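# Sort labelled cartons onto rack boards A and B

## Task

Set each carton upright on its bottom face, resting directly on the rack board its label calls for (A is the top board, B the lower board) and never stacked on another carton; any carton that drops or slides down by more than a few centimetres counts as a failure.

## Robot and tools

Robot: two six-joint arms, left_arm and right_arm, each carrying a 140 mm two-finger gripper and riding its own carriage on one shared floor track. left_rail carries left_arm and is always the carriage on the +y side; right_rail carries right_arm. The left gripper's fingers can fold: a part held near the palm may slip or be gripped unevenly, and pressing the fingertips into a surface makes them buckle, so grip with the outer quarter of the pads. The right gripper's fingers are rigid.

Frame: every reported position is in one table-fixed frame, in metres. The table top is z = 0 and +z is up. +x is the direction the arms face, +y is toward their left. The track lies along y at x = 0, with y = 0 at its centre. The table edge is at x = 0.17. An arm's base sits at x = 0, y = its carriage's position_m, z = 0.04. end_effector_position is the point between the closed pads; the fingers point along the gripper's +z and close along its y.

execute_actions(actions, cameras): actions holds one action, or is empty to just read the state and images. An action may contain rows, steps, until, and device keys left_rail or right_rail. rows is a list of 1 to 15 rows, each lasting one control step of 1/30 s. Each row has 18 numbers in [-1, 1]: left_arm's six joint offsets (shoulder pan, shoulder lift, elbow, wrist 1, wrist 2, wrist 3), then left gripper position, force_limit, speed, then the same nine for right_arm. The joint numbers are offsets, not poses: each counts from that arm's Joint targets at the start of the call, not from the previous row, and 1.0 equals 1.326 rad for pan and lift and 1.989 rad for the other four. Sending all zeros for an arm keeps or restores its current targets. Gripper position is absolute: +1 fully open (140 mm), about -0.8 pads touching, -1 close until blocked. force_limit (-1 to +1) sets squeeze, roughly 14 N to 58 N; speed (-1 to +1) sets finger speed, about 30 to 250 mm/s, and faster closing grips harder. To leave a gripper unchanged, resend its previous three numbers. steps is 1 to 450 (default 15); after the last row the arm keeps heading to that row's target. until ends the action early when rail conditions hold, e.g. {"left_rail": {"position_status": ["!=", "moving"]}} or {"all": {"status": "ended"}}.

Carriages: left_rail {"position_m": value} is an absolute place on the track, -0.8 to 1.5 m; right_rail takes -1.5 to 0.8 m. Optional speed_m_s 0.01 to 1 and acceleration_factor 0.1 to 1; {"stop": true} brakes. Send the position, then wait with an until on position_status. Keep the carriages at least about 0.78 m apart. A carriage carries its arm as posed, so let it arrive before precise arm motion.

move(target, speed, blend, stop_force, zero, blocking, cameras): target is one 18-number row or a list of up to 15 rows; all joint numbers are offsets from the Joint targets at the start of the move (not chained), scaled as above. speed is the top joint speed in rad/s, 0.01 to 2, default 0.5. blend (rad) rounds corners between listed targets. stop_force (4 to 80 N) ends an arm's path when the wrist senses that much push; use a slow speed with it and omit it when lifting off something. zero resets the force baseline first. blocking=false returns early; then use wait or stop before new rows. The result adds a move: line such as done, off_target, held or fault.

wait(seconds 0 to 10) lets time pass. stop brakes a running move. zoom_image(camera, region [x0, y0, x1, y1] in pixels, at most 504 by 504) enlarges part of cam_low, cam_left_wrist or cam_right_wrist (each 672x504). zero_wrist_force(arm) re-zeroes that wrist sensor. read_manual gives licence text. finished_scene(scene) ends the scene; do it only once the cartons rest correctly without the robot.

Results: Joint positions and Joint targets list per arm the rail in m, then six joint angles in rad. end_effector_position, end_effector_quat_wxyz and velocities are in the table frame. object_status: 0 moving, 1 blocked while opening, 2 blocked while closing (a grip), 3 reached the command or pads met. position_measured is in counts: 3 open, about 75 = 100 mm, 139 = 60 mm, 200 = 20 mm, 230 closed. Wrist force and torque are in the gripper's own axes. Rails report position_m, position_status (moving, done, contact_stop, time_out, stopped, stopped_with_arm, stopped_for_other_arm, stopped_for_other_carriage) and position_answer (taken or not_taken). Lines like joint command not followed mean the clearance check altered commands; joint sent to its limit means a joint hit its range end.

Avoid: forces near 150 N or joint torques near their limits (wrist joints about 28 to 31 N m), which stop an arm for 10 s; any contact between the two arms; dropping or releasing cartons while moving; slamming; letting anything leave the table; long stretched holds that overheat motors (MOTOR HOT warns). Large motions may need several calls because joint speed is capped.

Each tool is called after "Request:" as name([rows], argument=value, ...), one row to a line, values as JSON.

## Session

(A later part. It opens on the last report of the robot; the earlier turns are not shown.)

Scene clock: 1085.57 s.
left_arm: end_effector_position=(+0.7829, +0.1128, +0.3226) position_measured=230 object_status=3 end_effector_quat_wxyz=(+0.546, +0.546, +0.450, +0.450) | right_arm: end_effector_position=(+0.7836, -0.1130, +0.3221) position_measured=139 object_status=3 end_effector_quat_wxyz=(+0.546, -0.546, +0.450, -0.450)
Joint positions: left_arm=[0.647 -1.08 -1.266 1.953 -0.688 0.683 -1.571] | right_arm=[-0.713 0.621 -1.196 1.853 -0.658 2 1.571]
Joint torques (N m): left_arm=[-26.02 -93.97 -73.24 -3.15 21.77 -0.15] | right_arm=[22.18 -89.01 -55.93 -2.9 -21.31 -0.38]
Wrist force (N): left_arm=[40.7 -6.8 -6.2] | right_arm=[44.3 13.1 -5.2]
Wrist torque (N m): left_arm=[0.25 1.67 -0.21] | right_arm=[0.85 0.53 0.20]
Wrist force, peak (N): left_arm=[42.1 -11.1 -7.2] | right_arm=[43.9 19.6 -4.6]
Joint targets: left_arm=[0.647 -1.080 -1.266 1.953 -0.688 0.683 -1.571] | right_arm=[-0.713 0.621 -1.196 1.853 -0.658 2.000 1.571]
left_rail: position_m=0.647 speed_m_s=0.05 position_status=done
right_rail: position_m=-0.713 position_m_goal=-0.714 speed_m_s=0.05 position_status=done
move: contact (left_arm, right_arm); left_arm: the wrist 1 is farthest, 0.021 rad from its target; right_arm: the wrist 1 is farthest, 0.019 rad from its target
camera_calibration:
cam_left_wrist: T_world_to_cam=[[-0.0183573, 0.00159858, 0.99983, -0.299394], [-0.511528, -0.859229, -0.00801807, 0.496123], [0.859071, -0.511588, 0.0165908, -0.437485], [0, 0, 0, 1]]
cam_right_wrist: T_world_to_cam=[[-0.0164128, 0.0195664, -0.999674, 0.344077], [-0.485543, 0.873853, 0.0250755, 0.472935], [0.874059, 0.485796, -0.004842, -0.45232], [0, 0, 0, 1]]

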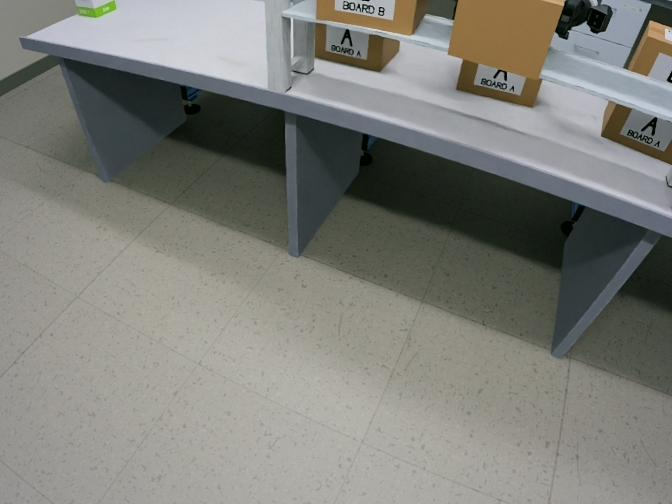

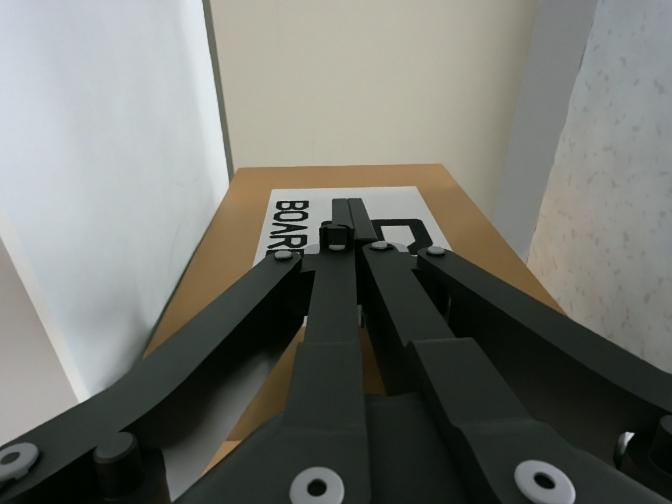

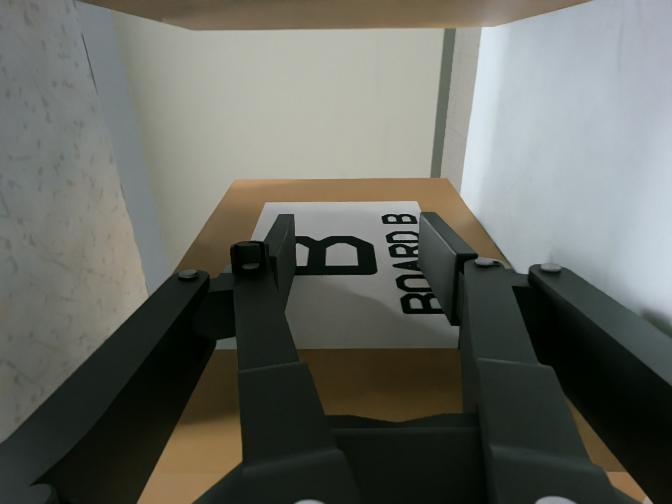

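Request:
execute_actions([
  {"left_rail":{"position_m":0.6695,"speed_m_s":0.03},"right_rail":{"position_m":-0.7355,"speed_m_s":0.03},"steps":120,"until":{"all":{"status":"ended"}}},
], cameras=["cam_right_wrist"])

Request:
move([
  [-0.1241,-0.0987,0.0565,0.0098,-0.0829,0,-1,-1,-1,0.0775,-0.0903,0.0542,0.0065,0.0516,0,-0.08,-1,-1],
  [-0.2741,-0.1649,0.1085,0.0019,-0.1828,0,-1,-1,-1,0.1756,-0.1474,0.1033,-0.0046,0.1169,0,-0.08,-1,-1],
], speed=0.25, blend=0.01)

Request:
move(target=[-0.0568,-0.0905,-0.0428,0.1031,-0.0127,0,-1,-1,-1,0.0349,-0.203,0.0386,0.0967,0.147,0,-1,-1,-1], speed=0.4, cameras=[])

Request:
execute_actions([
  {"left_rail":{"position_m":1.18,"speed_m_s":0.4,"acceleration_factor":0.5},"right_rail":{"position_m":-0.12,"speed_m_s":0.3,"acceleration_factor":0.3},"steps":150,"until":{"all":{"status":"ended"}}},
])

Scene clock: 1155.27 s.
Wrist force, peak (N): left_arm=[41.1 -6.5 -6.1] | right_arm=[44.5 13.2 -5.3]
Tool commands: left_gripper/position=-1.0 left_gripper/force_limit=-1.0 left_gripper/speed=-1.0 right_gripper/position=-0.08 right_gripper/force_limit=-1.0 right_gripper/speed=-1.0
left_rail: position_m=0.669 position_m_goal=0.670 speed_m_s=0.03 position_status=done
right_rail: position_m=-0.735 speed_m_s=0.03 position_status=done
camera_calibration:
cam_right_wrist: T_world_to_cam=[[-0.0164086, 0.0195693, -0.999674, 0.34451], [-0.485605, 0.873819, 0.0250763, 0.49212], [0.874024, 0.485858, -0.0048352, -0.441593], [0, 0, 0, 1]]
Images, in order: cam_right_wrist.

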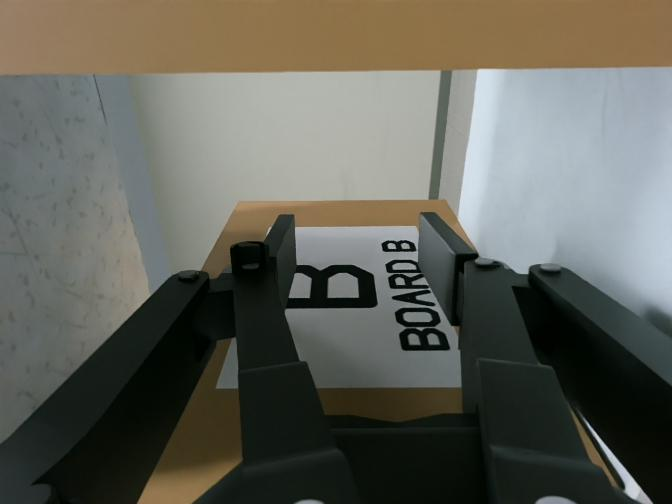

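Scene clock: 1157.27 s.
Wrist force, peak (N): left_arm=[-0.5 0.0 -2.0] | right_arm=[-0.6 10.1 3.5]
left_rail: position_m=0.670 speed_m_s=0.03 position_status=done
right_rail: position_m=-0.736 position_m_goal=-0.735 speed_m_s=0.03 position_status=done
move: done

Scene clock: 1159.40 s.
Wrist force, peak (N): left_arm=[-1.9 0.6 0.2] | right_arm=[-2.9 11.8 2.4]
left_rail: position_m=0.670 speed_m_s=0.03 position_status=done
right_rail: position_m=-0.736 position_m_goal=-0.735 speed_m_s=0.03 position_status=done
move: done

Scene clock: 1163.20 s.
left_arm: end_effector_position=(+0.5300, +0.6217, +0.4495) position_measured=230 object_status=3 end_effector_quat_wxyz=(+0.557, +0.557, +0.436, +0.436) | right_arm: end_effector_position=(+0.4855, +0.3251, +0.4498) position_measured=230 object_status=3 end_effector_quat_wxyz=(+0.486, -0.487, +0.513, -0.513)
Joint positions: left_arm=[1.18 -1.519 -1.604 2.084 -0.479 0.294 -1.571] | right_arm=[-0.12 0.9 -1.661 2.135 -0.474 2.524 1.571]
Joint torques (N m): left_arm=[7.27 -40.56 -44.65 0.47 -1.56 -0.11] | right_arm=[9.82 -26.71 -38.68 0.48 1.11 -0.44]
Wrist force (N): left_arm=[0.2 0.3 -0.2] | right_arm=[-1.9 9.6 1.8]
Wrist torque (N m): left_arm=[0.11 0.07 -0.31] | right_arm=[1.52 0.23 -0.34]
Wrist force, peak (N): left_arm=[0.8 0.4 -0.6] | right_arm=[-2.3 10.1 2.1]
Joint targets: left_arm=[1.180 -1.519 -1.604 2.084 -0.479 0.294 -1.571] | right_arm=[-0.120 0.900 -1.661 2.135 -0.474 2.524 1.571]
Tool commands: left_gripper/position=-1.0 left_gripper/force_limit=-1.0 left_gripper/speed=-1.0 right_gripper/position=-1.0 right_gripper/force_limit=-1.0 right_gripper/speed=-1.0
left_rail: position_m=1.180 speed_m_s=0.40 position_status=done
right_rail: position_m=-0.120 speed_m_s=0.30 position_status=done
camera_calibration:
cam_left_wrist: T_world_to_cam=[[-0.0181129, 0.00172015, 0.999834, -0.431886], [-0.553773, -0.832623, -0.00859959, 0.811164], [0.832471, -0.553837, 0.0160338, 0.0787044], [0, 0, 0, 1]]
cam_right_wrist: T_world_to_cam=[[-0.0118133, 0.0225655, -0.999676, 0.455056], [-0.258357, 0.96573, 0.0248523, -0.197918], [0.965977, 0.258567, -0.00557848, -0.37446], [0, 0, 0, 1]]

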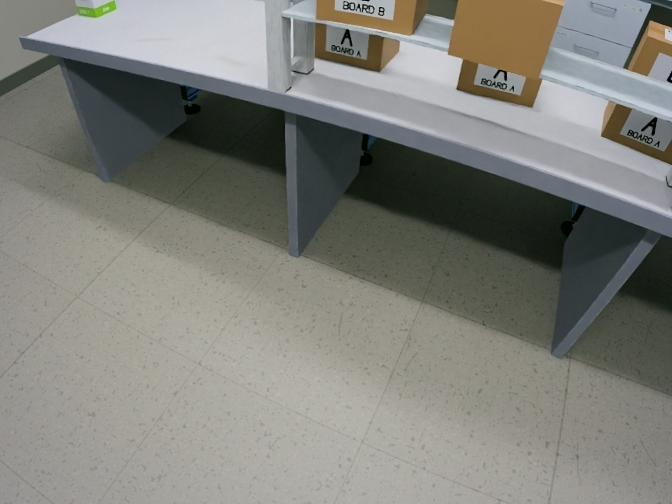

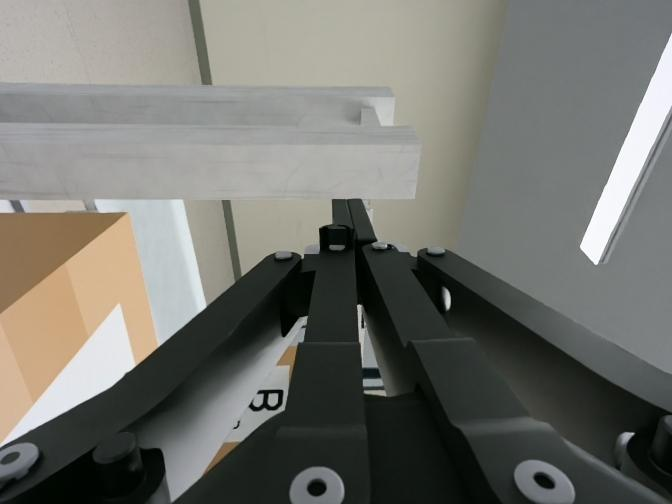

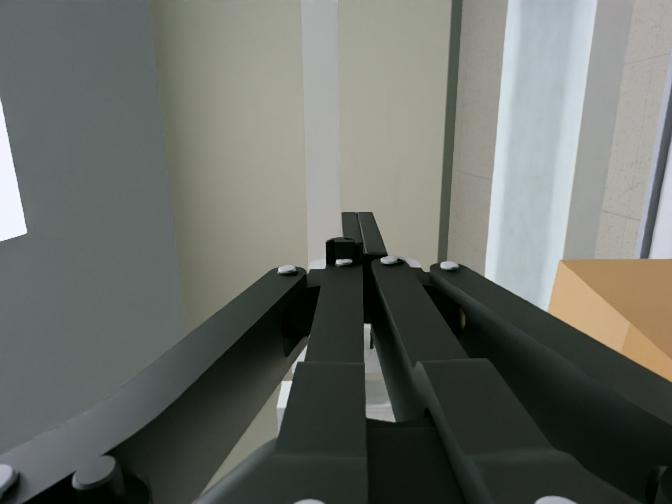

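Request:
move(target=[0,0.203,0.0893,-0.2247,0,0,-1,-1,-1,0,0.2131,0.0931,-0.2351,0,0,-1,-1,-1], speed=0.3, cameras=["cam_left_wrist","cam_right_wrist"])

Scene clock: 1187.97 s.
left_arm: end_effector_position=(+0.5307, +0.6080, +0.3165) position_measured=231 object_status=3 end_effector_quat_wxyz=(+0.560, +0.553, +0.438, +0.434) | right_arm: end_effector_position=(+0.4904, +0.3313, +0.2817) position_measured=230 object_status=3 end_effector_quat_wxyz=(+0.486, -0.487, +0.513, -0.513)
Joint positions: left_arm=[1.18 -1.519 -1.434 2.192 -0.769 0.294 -1.571] | right_arm=[-0.12 0.9 -1.439 2.281 -0.842 2.524 1.571]
Joint torques (N m): left_arm=[-1.39 -49.26 -36.47 -0.44 0.36 0.44] | right_arm=[1.07 -35.47 -36 -1.14 -2.12 -0.25]
Wrist force (N): left_arm=[3.1 28.8 -18.1] | right_arm=[-2.3 9.7 1.4]
Wrist torque (N m): left_arm=[0.40 -0.60 -0.50] | right_arm=[1.48 0.34 -0.37]
Wrist force, peak (N): left_arm=[6.6 186.7 -40.8] | right_arm=[-2.3 11.4 1.5]
Joint targets: left_arm=[1.180 -1.519 -1.434 2.192 -0.769 0.294 -1.571] | right_arm=[-0.120 0.900 -1.439 2.281 -0.842 2.524 1.571]
Tool commands: left_gripper/position=-1.0 left_gripper/force_limit=-1.0 left_gripper/speed=-1.0 right_gripper/position=-1.0 right_gripper/force_limit=-1.0 right_gripper/speed=-1.0
FORCE FAULT: contact force on the left arm reached its limit, and that arm stopped for 10 seconds. The contact can be on any part of that arm, not only on its tool. That arm's remaining commands of this call were not run. That arm's target is now where it stood when the stop ended, not its last command. That arm accepts commands again.
left_rail: position_m=1.180 speed_m_s=0.40 position_status=done
right_rail: position_m=-0.120 speed_m_s=0.30 position_status=done
move: fault (left_arm), off_target (right_arm; braked at the fault stop of left_arm); left_arm: the wrist 1 is farthest, 0.157 rad from its target; right_arm: the wrist 1 is farthest, 0.100 rad from its target
camera_calibration:
cam_left_wrist: T_world_to_cam=[[-0.0187692, 0.0142756, 0.999722, -0.306153], [-0.553793, -0.832653, 0.00149281, 0.795837], [0.832443, -0.553611, 0.0235339, 0.0701706], [0, 0, 0, 1]]
cam_right_wrist: T_world_to_cam=[[-0.011871, 0.0224929, -0.999677, 0.286923], [-0.258362, 0.96573, 0.0247971, -0.198473], [0.965975, 0.258573, -0.00565288, -0.381737], [0, 0, 0, 1]]
Images, in order: cam_left_wrist, cam_right_wrist.

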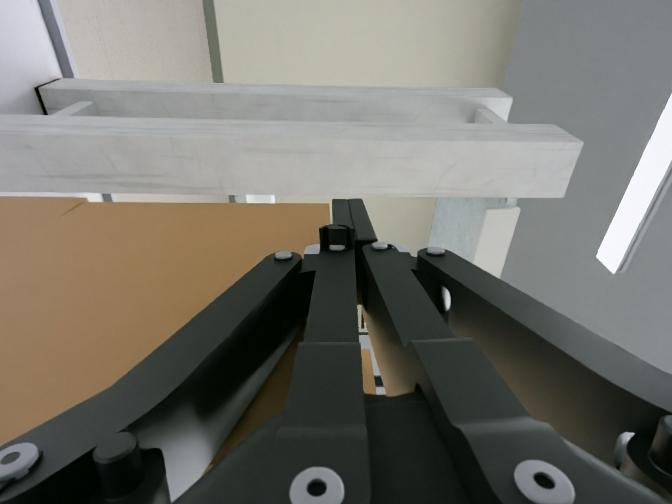

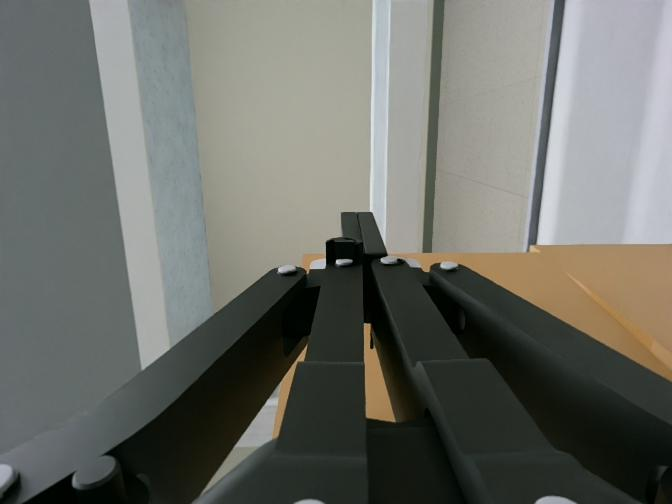

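Request:
move(target=[0,-0.1282,-0.0543,0.1458,0,0,-1,-1,-1,0,-0.1674,-0.0734,0.1845,0,0,-1,-1,-1], speed=0.2)

Request:
zoom_image(camera="cam_low", region=[560, 0, 672, 180])

Request:
zoom_image(camera="cam_left_wrist", region=[0, 180, 320, 500])

Scene clock: 1205.37 s.
left_arm: end_effector_position=(+0.5300, +0.6215, +0.4496) position_measured=231 object_status=3 end_effector_quat_wxyz=(+0.557, +0.557, +0.436, +0.436) | right_arm: end_effector_position=(+0.4857, +0.3254, +0.4500) position_measured=230 object_status=3 end_effector_quat_wxyz=(+0.487, -0.486, +0.513, -0.513)
Joint positions: left_arm=[1.18 -1.519 -1.604 2.084 -0.479 0.294 -1.571] | right_arm=[-0.12 0.9 -1.66 2.135 -0.475 2.524 1.571]
Joint torques (N m): left_arm=[-0.45 -64.19 -54.61 1.67 -0.01 -0.14] | right_arm=[-3.23 -48.2 -45.62 2.36 -2.1 -0.28]
Wrist force (N): left_arm=[0.0 0.2 -0.2] | right_arm=[-1.9 9.8 1.6]
Wrist torque (N m): left_arm=[0.10 0.13 -0.31] | right_arm=[1.54 0.24 -0.34]
Wrist force, peak (N): left_arm=[3.2 29.4 -18.5] | right_arm=[-2.1 11.3 1.3]
Joint targets: left_arm=[1.180 -1.519 -1.604 2.084 -0.479 0.294 -1.571] | right_arm=[-0.120 0.900 -1.660 2.135 -0.475 2.524 1.571]
left_rail: position_m=1.180 speed_m_s=0.40 position_status=done
right_rail: position_m=-0.120 speed_m_s=0.30 position_status=done
move: done
camera_calibration:
cam_left_wrist: T_world_to_cam=[[-0.0181422, 0.00228247, 0.999833, -0.432357], [-0.553795, -0.832613, -0.00814798, 0.810804], [0.832456, -0.55385, 0.0163694, 0.0784661], [0, 0, 0, 1]]
cam_right_wrist: T_world_to_cam=[[-0.0112712, 0.0232486, -0.999666, 0.454767], [-0.258377, 0.965711, 0.0253721, -0.198361], [0.965978, 0.258577, -0.00487784, -0.375029], [0, 0, 0, 1]]

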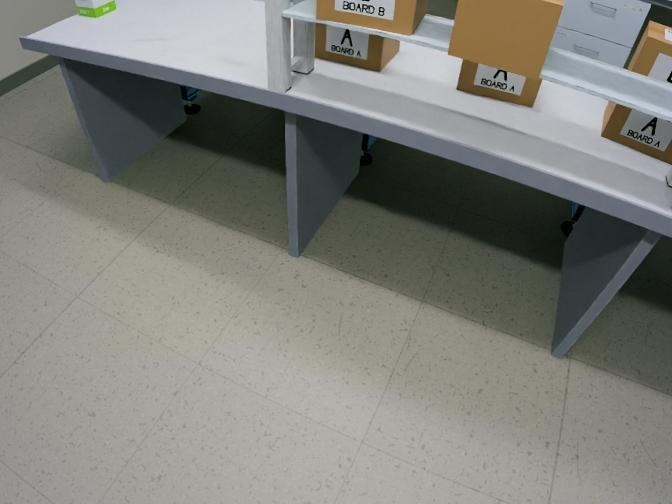

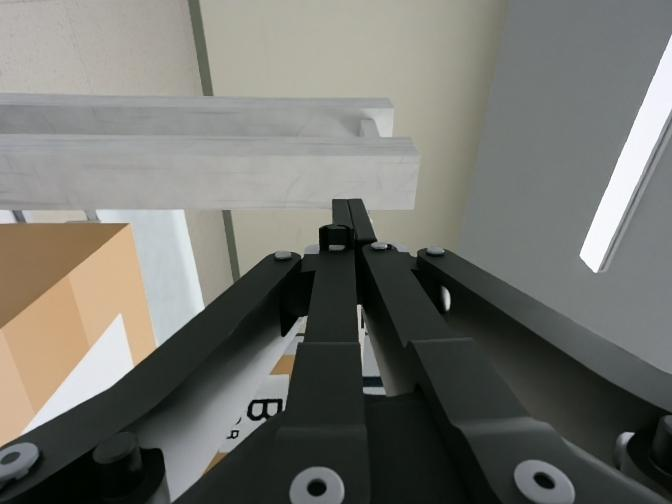

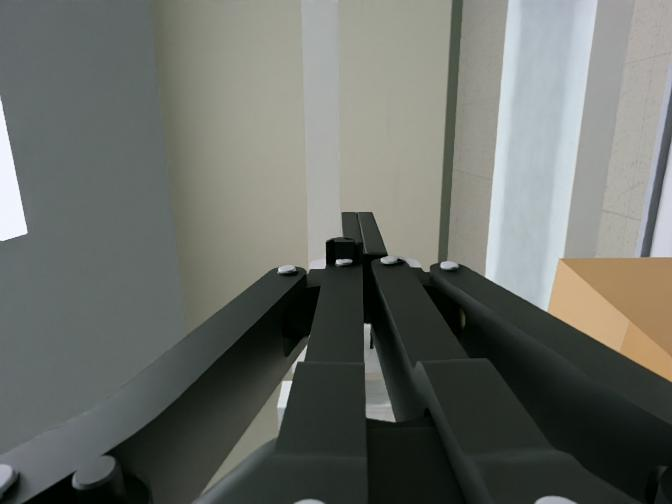

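Scaled by 2.800.

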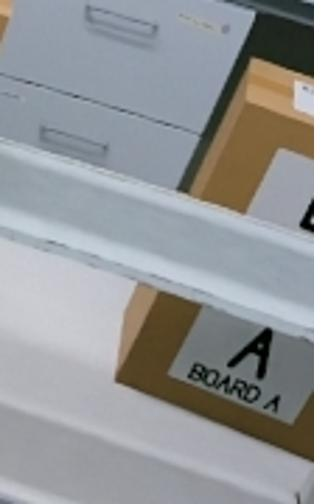

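Scaled by 1.575.

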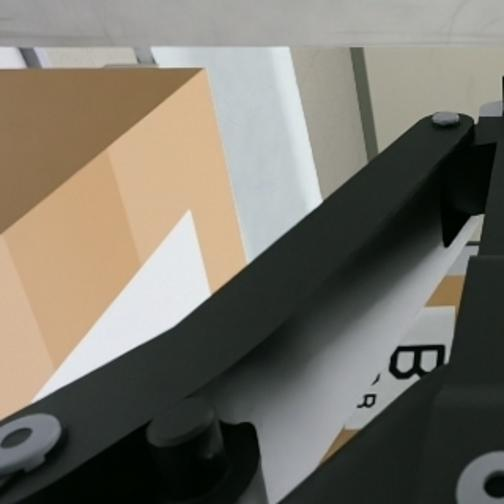

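Request:
execute_actions([
  {"left_rail":{"position_m":1.205,"speed_m_s":0.1},"right_rail":{"position_m":-0.135,"speed_m_s":0.1},"steps":60,"until":{"all":{"status":"ended"}}},
], cameras=[])

Request:
move(target=[0,0.203,0.0893,-0.2247,0,0,-1,-1,-1,0,0.2131,0.0931,-0.2351,0,0,-1,-1,-1], speed=0.15, stop_force=12, cameras=["cam_left_wrist","cam_right_wrist"])

Scene clock: 1225.07 s.
Wrist force, peak (N): left_arm=[-1.5 -0.1 0.4] | right_arm=[-2.7 10.2 2.0]
Tool commands: left_gripper/position=-1.0 left_gripper/force_limit=-1.0 left_gripper/speed=-1.0 right_gripper/position=-1.0 right_gripper/force_limit=-1.0 right_gripper/speed=-1.0
left_rail: position_m=1.205 speed_m_s=0.10 position_status=done
right_rail: position_m=-0.135 speed_m_s=0.10 position_status=done

Scene clock: 1229.23 s.
left_arm: end_effector_position=(+0.5300, +0.6466, +0.2399) position_measured=231 object_status=3 end_effector_quat_wxyz=(+0.557, +0.557, +0.436, +0.436) | right_arm: end_effector_position=(+0.4857, +0.3103, +0.2400) position_measured=230 object_status=3 end_effector_quat_wxyz=(+0.487, -0.486, +0.513, -0.513)
Joint positions: left_arm=[1.205 -1.519 -1.335 2.261 -0.926 0.294 -1.571] | right_arm=[-0.135 0.9 -1.378 2.32 -0.943 2.524 1.571]
Joint torques (N m): left_arm=[-3.61 -33.06 -20.46 -3.45 0.09 0.47] | right_arm=[-9.16 -37.31 -18.63 -5.51 -2.06 -0.28]
Wrist force (N): left_arm=[0.0 -0.1 -0.2] | right_arm=[-2.2 9.1 2.1]
Wrist torque (N m): left_arm=[0.03 0.11 -0.30] | right_arm=[1.41 0.31 -0.34]
Wrist force, peak (N): left_arm=[0.1 1.3 -0.3] | right_arm=[-2.4 10.2 1.6]
Joint targets: left_arm=[1.205 -1.519 -1.335 2.261 -0.926 0.294 -1.571] | right_arm=[-0.135 0.900 -1.378 2.320 -0.943 2.524 1.571]
left_rail: position_m=1.205 speed_m_s=0.10 position_status=done
right_rail: position_m=-0.135 speed_m_s=0.10 position_status=done
move: done
camera_calibration:
cam_left_wrist: T_world_to_cam=[[-0.0181497, 0.00242784, 0.999832, -0.22282], [-0.553794, -0.832615, -0.00803112, 0.829939], [0.832456, -0.553847, 0.0164563, 0.0957628], [0, 0, 0, 1]]
cam_right_wrist: T_world_to_cam=[[-0.0113391, 0.0231631, -0.999667, 0.245265], [-0.258375, 0.965713, 0.025307, -0.178489], [0.965978, 0.258576, -0.00496554, -0.372118], [0, 0, 0, 1]]
Images, in order: cam_left_wrist, cam_right_wrist.

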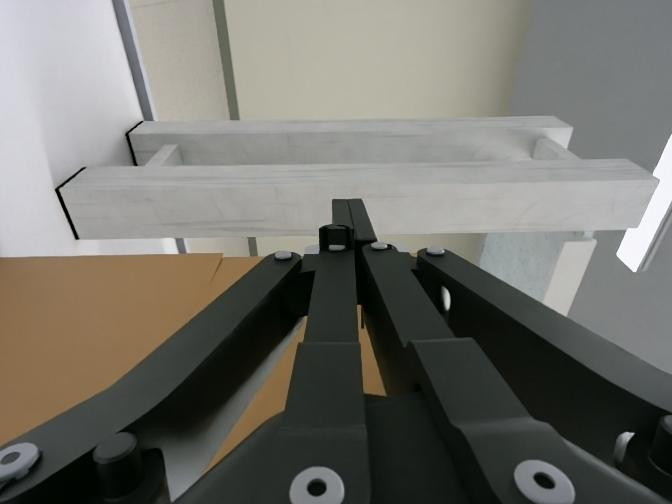

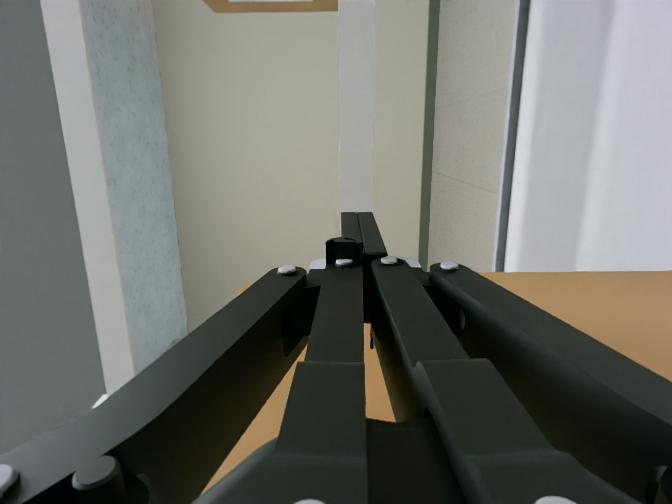

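Request:
move(target=[-0.0186,-0.0047,0.0045,-0.0014,-0.0124,0,-1,-1,-1,0.0157,-0.0038,0.0035,-0.001,0.0105,0,-1,-1,-1], speed=0.1, cameras=[])

Request:
execute_actions([
  {"left_rail":{"position_m":1.18,"speed_m_s":0.03},"right_rail":{"position_m":-0.12,"speed_m_s":0.03},"steps":60,"until":{"all":{"status":"ended"}}},
], cameras=["cam_left_wrist","cam_right_wrist"])

Request:
move(target=[-0.0093,0.0278,-0.0267,0.0082,-0.0062,0,-1,-1,-1,0.0249,0.0328,-0.0303,0.0084,0.0166,0,-1,-1,-1], speed=0.02, stop_force=6, cameras=["cam_left_wrist","cam_right_wrist"])

Scene clock: 1252.07 s.
Wrist force, peak (N): left_arm=[0.4 0.0 -0.8] | right_arm=[-2.1 9.6 2.3]
left_rail: position_m=1.205 speed_m_s=0.10 position_status=done
right_rail: position_m=-0.135 speed_m_s=0.10 position_status=done
move: done

Scene clock: 1253.23 s.
Wrist force, peak (N): left_arm=[0.8 0.0 -0.4] | right_arm=[-2.4 9.4 2.2]
Tool commands: left_gripper/position=-1.0 left_gripper/force_limit=-1.0 left_gripper/speed=-1.0 right_gripper/position=-1.0 right_gripper/force_limit=-1.0 right_gripper/speed=-1.0
left_rail: position_m=1.180 speed_m_s=0.03 position_status=done
right_rail: position_m=-0.120 speed_m_s=0.03 position_status=done
camera_calibration:
cam_left_wrist: T_world_to_cam=[[-0.0181475, 0.00248613, 0.999832, -0.222962], [-0.553801, -0.832611, -0.00798149, 0.802588], [0.832451, -0.553853, 0.0164867, 0.0919366], [0, 0, 0, 1]]
cam_right_wrist: T_world_to_cam=[[-0.0113073, 0.0232204, -0.999666, 0.244699], [-0.258311, 0.965729, 0.0253539, -0.195931], [0.965996, 0.258511, -0.00492169, -0.3643], [0, 0, 0, 1]]
Images, in order: cam_left_wrist, cam_right_wrist.

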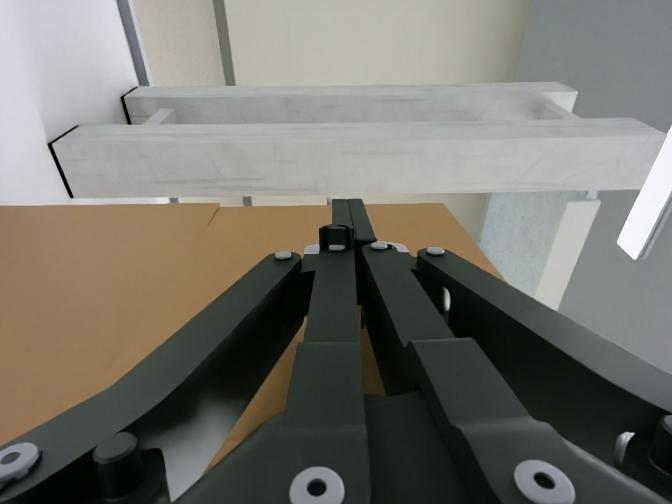

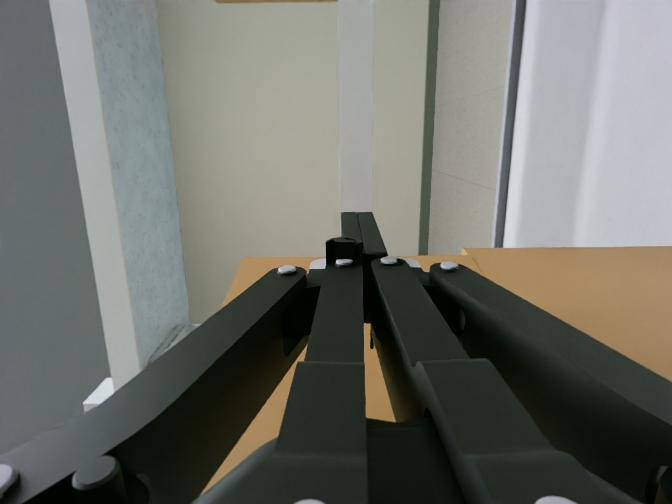

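Scene clock: 1256.77 s.
left_arm: end_effector_position=(+0.5148, +0.6027, +0.2400) position_measured=231 object_status=3 end_effector_quat_wxyz=(+0.557, +0.557, +0.436, +0.436) | right_arm: end_effector_position=(+0.4771, +0.3498, +0.2402) position_measured=230 object_status=3 end_effector_quat_wxyz=(+0.487, -0.486, +0.513, -0.513)
Joint positions: left_arm=[1.18 -1.551 -1.319 2.238 -0.919 0.262 -1.571] | right_arm=[-0.12 0.947 -1.349 2.28 -0.931 2.571 1.571]
Joint torques (N m): left_arm=[9.88 -75.34 -25.37 -2.62 1.86 0.08] | right_arm=[-14.83 -63.21 -19.35 -4.71 -2.89 -0.25]
Wrist force (N): left_arm=[3.1 0.6 0.3] | right_arm=[-0.9 8.2 1.2]
Wrist torque (N m): left_arm=[0.09 0.15 -0.30] | right_arm=[1.36 0.21 -0.30]
Wrist force, peak (N): left_arm=[7.2 1.0 -0.9] | right_arm=[-1.8 9.3 2.2]
Joint targets: left_arm=[1.180 -1.551 -1.319 2.238 -0.919 0.262 -1.571] | right_arm=[-0.120 0.947 -1.349 2.280 -0.931 2.571 1.571]
left_rail: position_m=1.180 speed_m_s=0.03 position_status=done
right_rail: position_m=-0.120 speed_m_s=0.03 position_status=done
move: contact (left_arm, right_arm); left_arm: the elbow is farthest, 0.021 rad from its target; right_arm: the elbow is farthest, 0.013 rad from its target
camera_calibration:
cam_left_wrist: T_world_to_cam=[[-0.0181449, 0.00243557, 0.999832, -0.223069], [-0.553797, -0.832613, -0.00802206, 0.785007], [0.832454, -0.553849, 0.0164565, 0.0840542], [0, 0, 0, 1]]
cam_right_wrist: T_world_to_cam=[[-0.0112959, 0.0232605, -0.999666, 0.244345], [-0.258307, 0.965729, 0.0253896, -0.218933], [0.965997, 0.258507, -0.0049004, -0.374022], [0, 0, 0, 1]]
Images, in order: cam_left_wrist, cam_right_wrist.

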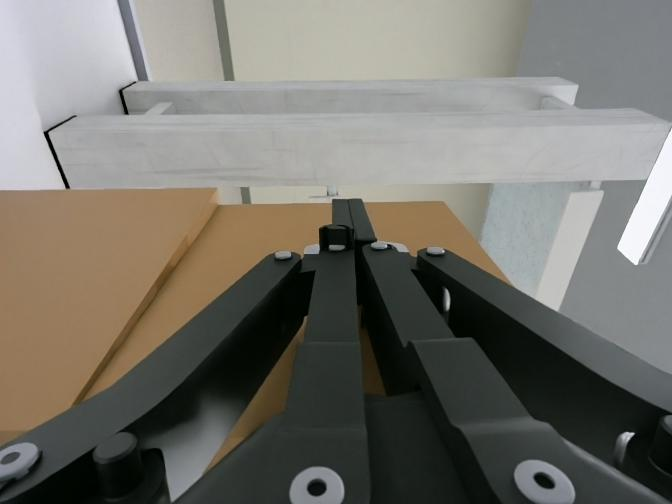

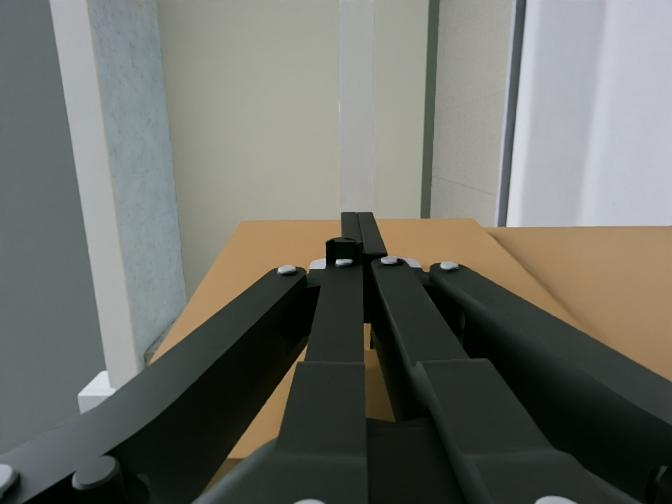

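Request:
move(target=[-0.0012,0.0036,-0.0035,0.0011,-0.0008,0,-1,-1,-1,0.0032,0.0043,-0.0039,0.0011,0.0022,0,-1,-1,-1], speed=0.015, cameras=[])

Scene clock: 1263.63 s.
left_arm: end_effector_position=(+0.5142, +0.5992, +0.2400) position_measured=231 object_status=3 end_effector_quat_wxyz=(+0.557, +0.557, +0.436, +0.436) | right_arm: end_effector_position=(+0.4775, +0.3536, +0.2401) position_measured=230 object_status=3 end_effector_quat_wxyz=(+0.486, -0.486, +0.513, -0.513)
Joint positions: left_arm=[1.18 -1.552 -1.315 2.232 -0.917 0.26 -1.571] | right_arm=[-0.12 0.951 -1.344 2.273 -0.929 2.575 1.571]
Joint torques (N m): left_arm=[-49.11 -19.87 -69.35 -1.25 10.61 -0.35] | right_arm=[26.81 -24.76 -55.95 -1.4 -8.02 -0.37]
Wrist force (N): left_arm=[61.9 21.1 -8.3] | right_arm=[58.0 -10.3 -12.6]
Wrist torque (N m): left_arm=[0.11 -0.64 -0.94] | right_arm=[0.60 -2.34 -0.37]
Wrist force, peak (N): left_arm=[61.9 21.1 -8.3] | right_arm=[58.0 -10.3 -12.6]
Joint targets: left_arm=[1.180 -1.552 -1.315 2.231 -0.917 0.261 -1.571] | right_arm=[-0.120 0.951 -1.343 2.272 -0.929 2.575 1.571]
left_rail: position_m=1.180 speed_m_s=0.03 position_status=done
right_rail: position_m=-0.120 speed_m_s=0.03 position_status=done
move: done

Request:
execute_actions([
  {"left_rail":{"position_m":1.1806},"right_rail":{"position_m":-0.1206},"steps":30,"until":{"all":{"status":"ended"}}},
], cameras=[])

Request:
move(target=[0,-0.0194,-0.0039,0.017,0,0,-1,-1,-1,0,-0.02,-0.0045,0.0178,0,0,-1,-1,-1], speed=0.03, cameras=["cam_left_wrist","cam_right_wrist"])

Scene clock: 1279.63 s.
Wrist force, peak (N): left_arm=[71.9 24.2 -9.7] | right_arm=[62.6 -10.7 -13.0]
Tool commands: left_gripper/position=-1.0 left_gripper/force_limit=-1.0 left_gripper/speed=-1.0 right_gripper/position=-1.0 right_gripper/force_limit=-1.0 right_gripper/speed=-1.0
left_rail: position_m=1.181 speed_m_s=0.03 position_status=done
right_rail: position_m=-0.121 speed_m_s=0.03 position_status=done

Scene clock: 1281.13 s.
left_arm: end_effector_position=(+0.5141, +0.5995, +0.2556) position_measured=231 object_status=3 end_effector_quat_wxyz=(+0.557, +0.557, +0.436, +0.436) | right_arm: end_effector_position=(+0.4776, +0.3534, +0.2559) position_measured=230 object_status=3 end_effector_quat_wxyz=(+0.486, -0.486, +0.513, -0.513)
Joint positions: left_arm=[1.181 -1.552 -1.34 2.223 -0.883 0.261 -1.571] | right_arm=[-0.121 0.951 -1.37 2.263 -0.894 2.575 1.571]
Joint torques (N m): left_arm=[-27.64 -78.38 -76.02 -1.69 9.02 0.09] | right_arm=[8.22 -69.03 -65.61 -4.07 -22.15 -0.33]
Wrist force (N): left_arm=[50.4 -6.6 1.5] | right_arm=[48.3 21.0 -7.5]
Wrist torque (N m): left_arm=[0.62 -0.02 -0.47] | right_arm=[1.79 -1.86 -0.87]
Wrist force, peak (N): left_arm=[60.6 19.7 -0.8] | right_arm=[50.9 21.3 -8.3]
Joint targets: left_arm=[1.181 -1.552 -1.340 2.223 -0.883 0.261 -1.571] | right_arm=[-0.121 0.951 -1.370 2.263 -0.894 2.575 1.571]
left_rail: position_m=1.181 speed_m_s=0.03 position_status=done
right_rail: position_m=-0.121 speed_m_s=0.03 position_status=done
move: done
camera_calibration:
cam_left_wrist: T_world_to_cam=[[-0.0181387, 0.00212618, 0.999833, -0.238513], [-0.55386, -0.832569, -0.00827749, 0.782147], [0.832412, -0.553917, 0.0162793, 0.0827704], [0, 0, 0, 1]]
cam_right_wrist: T_world_to_cam=[[-0.0113261, 0.02322, -0.999666, 0.260012], [-0.258197, 0.965759, 0.0253578, -0.222709], [0.966026, 0.258398, -0.00494295, -0.37534], [0, 0, 0, 1]]
Images, in order: cam_left_wrist, cam_right_wrist.

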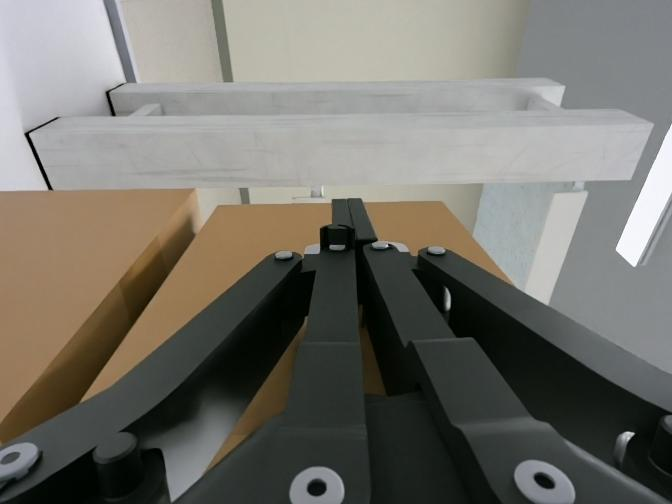

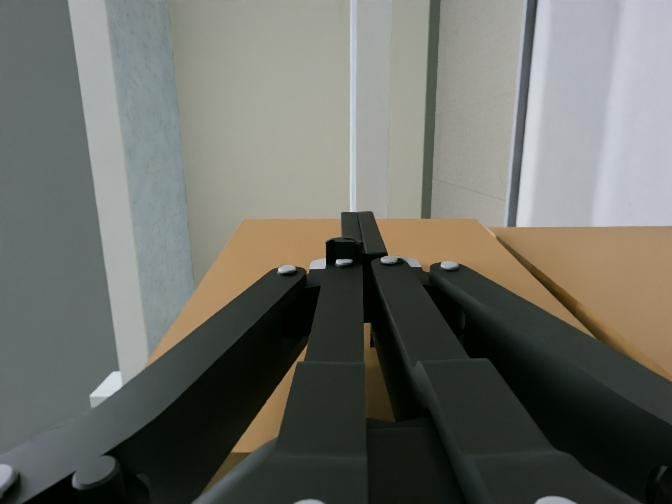

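Request:
move([
  [0,-0.0566,-0.0161,0.0538,0,0,-1,-1,-1,0,-0.0586,-0.0165,0.0556,0,0,-1,-1,-1],
  [0,-0.1053,-0.0357,0.1059,0,0,-1,-1,-1,0,-0.109,-0.0368,0.1095,0,0,-1,-1,-1],
], speed=0.07, blend=0.01, cameras=["cam_left_wrist"])

Request:
execute_actions([
  {"left_rail":{"position_m":1.0246,"speed_m_s":0.06,"acceleration_factor":0.15},"right_rail":{"position_m":-0.2766,"speed_m_s":0.06,"acceleration_factor":0.15},"steps":150,"until":{"all":{"status":"ended"}}},
])

Scene clock: 1292.00 s.
Wrist force, peak (N): left_arm=[61.6 -4.9 1.7] | right_arm=[59.5 22.2 -9.4]
left_rail: position_m=1.181 speed_m_s=0.03 position_status=done
right_rail: position_m=-0.121 speed_m_s=0.03 position_status=done
move: done
camera_calibration:
cam_left_wrist: T_world_to_cam=[[-0.018139, 0.00212005, 0.999833, -0.337751], [-0.553748, -0.832643, -0.00828056, 0.783086], [0.832486, -0.553806, 0.0162773, 0.0810923], [0, 0, 0, 1]]
Images, in order: cam_left_wrist.

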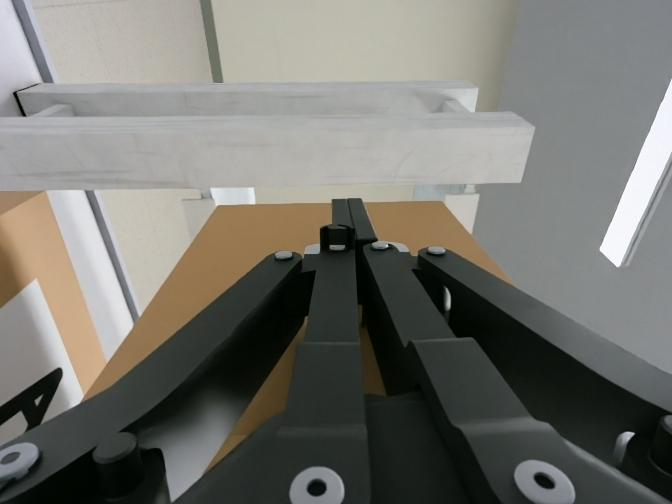

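Scene clock: 1295.40 s.
left_arm: end_effector_position=(+0.5141, +0.4436, +0.3549) position_measured=231 object_status=3 end_effector_quat_wxyz=(+0.557, +0.557, +0.436, +0.436) | right_arm: end_effector_position=(+0.4776, +0.1974, +0.3552) position_measured=230 object_status=3 end_effector_quat_wxyz=(+0.486, -0.486, +0.513, -0.513)
Joint positions: left_arm=[1.025 -1.552 -1.48 2.152 -0.672 0.261 -1.571] | right_arm=[-0.277 0.951 -1.514 2.19 -0.676 2.575 1.571]
Joint torques (N m): left_arm=[-48.31 -61.12 -76.61 -4.38 24.69 0.03] | right_arm=[26.59 -52.11 -55.31 -6.22 -10.52 -0.18]
Wrist force (N): left_arm=[51.8 -6.3 1.5] | right_arm=[50.0 21.0 -8.1]
Wrist torque (N m): left_arm=[0.56 -0.03 -0.47] | right_arm=[1.84 -2.05 -0.88]
Wrist force, peak (N): left_arm=[52.9 -6.1 1.7] | right_arm=[50.3 21.5 -8.1]
Joint targets: left_arm=[1.025 -1.552 -1.480 2.152 -0.672 0.261 -1.571] | right_arm=[-0.277 0.951 -1.514 2.190 -0.676 2.575 1.571]
Tool commands: left_gripper/position=-1.0 left_gripper/force_limit=-1.0 left_gripper/speed=-1.0 right_gripper/position=-1.0 right_gripper/force_limit=-1.0 right_gripper/speed=-1.0
left_rail: position_m=1.025 speed_m_s=0.06 position_status=done
right_rail: position_m=-0.277 speed_m_s=0.06 position_status=done
camera_calibration:
cam_left_wrist: T_world_to_cam=[[-0.0181388, 0.00211854, 0.999833, -0.337507], [-0.553791, -0.832615, -0.00828255, 0.653192], [0.832458, -0.553849, 0.0162759, -0.00526111], [0, 0, 0, 1]]
cam_right_wrist: T_world_to_cam=[[-0.0113696, 0.0231587, -0.999667, 0.362928], [-0.258175, 0.965767, 0.0253097, -0.0745767], [0.966031, 0.258377, -0.00500138, -0.334522], [0, 0, 0, 1]]

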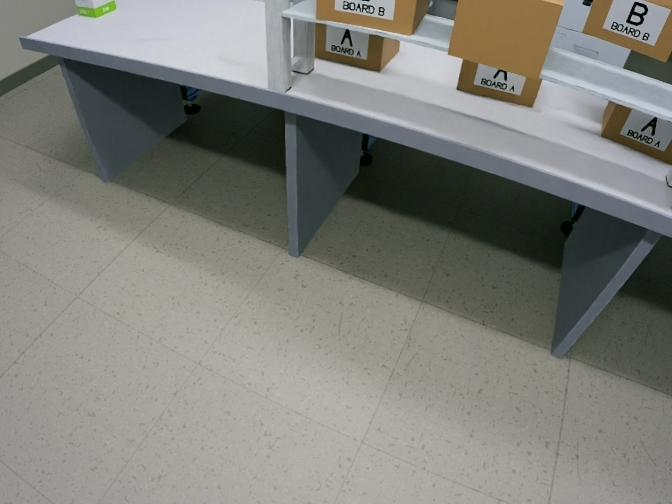

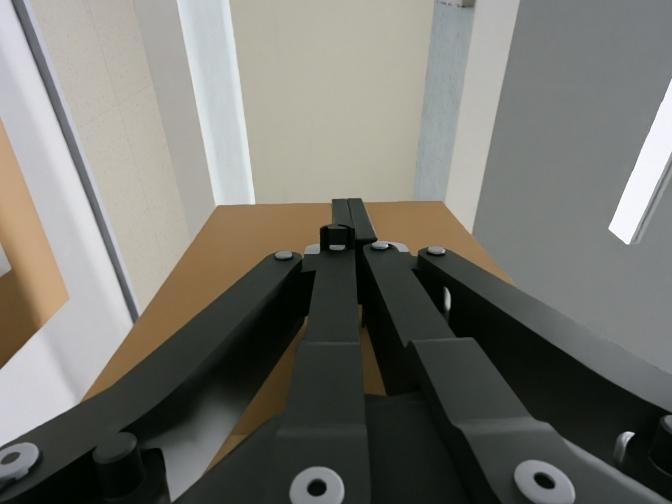

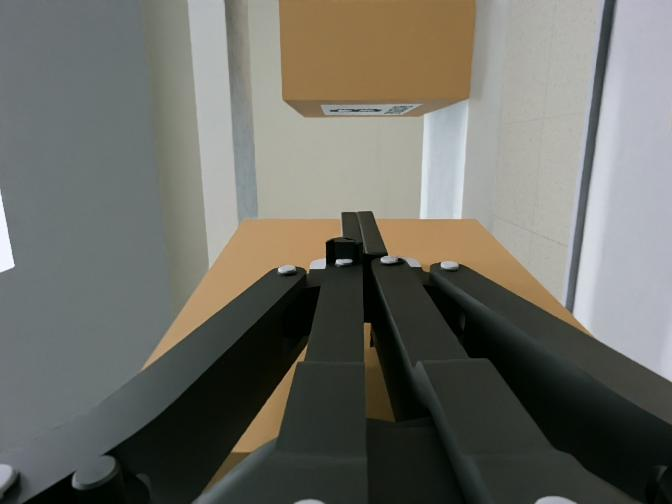

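Request:
move([
  [0.0497,0.0437,-0.0336,0.0045,-0.0042,0,-1,-1,-1,-0.0997,-0.0087,0.0061,-0.0003,-0.1033,0,-1,-1,-1],
  [0.0957,0.0886,-0.0708,0.0117,-0.0107,0,-1,-1,-1,-0.1969,-0.0047,0.0033,-0.0002,-0.2053,0,-1,-1,-1],
  [0.1609,0.1154,-0.0941,0.0171,0.0327,0,-1,-1,-1,-0.2459,0.0303,-0.0224,0.0022,-0.238,0,-1,-1,-1],
], speed=0.08, blend=0.01)

Scene clock: 1357.67 s.
left_arm: end_effector_position=(+0.6479, +0.4420, +0.3548) position_measured=231 object_status=3 end_effector_quat_wxyz=(+0.523, +0.523, +0.476, +0.476) | right_arm: end_effector_position=(+0.6481, +0.1928, +0.3553) position_measured=230 object_status=3 end_effector_quat_wxyz=(+0.523, -0.523, +0.476, -0.476)
Joint positions: left_arm=[1.025 -1.339 -1.327 1.965 -0.638 0.325 -1.571] | right_arm=[-0.277 0.625 -1.474 2.146 -0.672 2.102 1.571]
Joint torques (N m): left_arm=[-19.81 -40.74 -76.56 -2.19 23.58 0.57] | right_arm=[11.53 -42.92 -62.45 -3.98 -21.68 -0.25]
Wrist force (N): left_arm=[48.1 -5.9 1.7] | right_arm=[46.0 20.4 -6.7]
Wrist torque (N m): left_arm=[0.57 -0.09 -0.45] | right_arm=[1.88 -1.83 -0.87]
Wrist force, peak (N): left_arm=[63.0 -6.3 3.4] | right_arm=[61.0 22.2 -11.3]
Joint targets: left_arm=[1.025 -1.339 -1.327 1.965 -0.638 0.326 -1.571] | right_arm=[-0.277 0.625 -1.474 2.145 -0.672 2.102 1.571]
left_rail: position_m=1.025 speed_m_s=0.06 position_status=done
right_rail: position_m=-0.277 speed_m_s=0.06 position_status=done
move: done
camera_calibration:
cam_left_wrist: T_world_to_cam=[[-0.0182756, -0.000442998, 0.999833, -0.333732], [-0.424743, -0.905277, -0.00816481, 0.674409], [0.90513, -0.424821, 0.0163563, -0.221698], [0, 0, 0, 1]]
cam_right_wrist: T_world_to_cam=[[-0.0144705, 0.0211067, -0.999673, 0.367513], [-0.397153, 0.917409, 0.0251187, 0.0733428], [0.917638, 0.397386, -0.00489274, -0.493497], [0, 0, 0, 1]]

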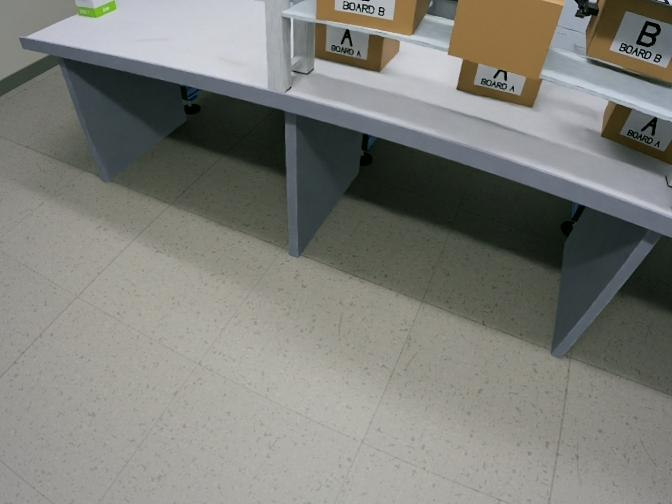

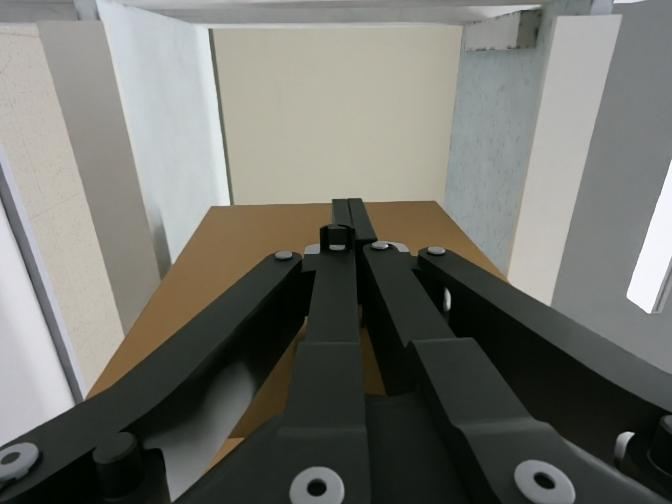

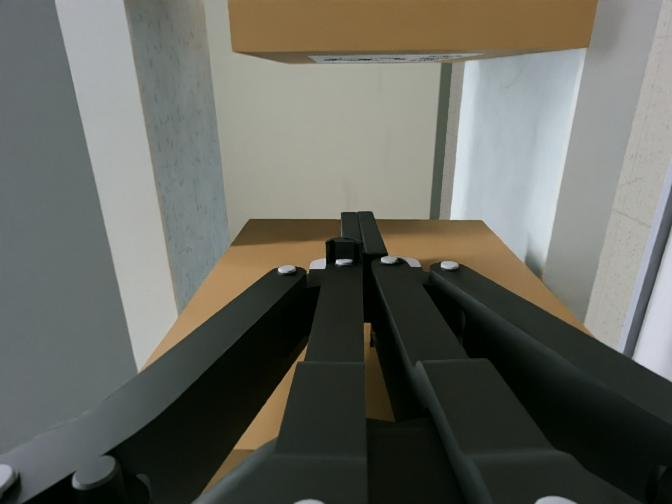

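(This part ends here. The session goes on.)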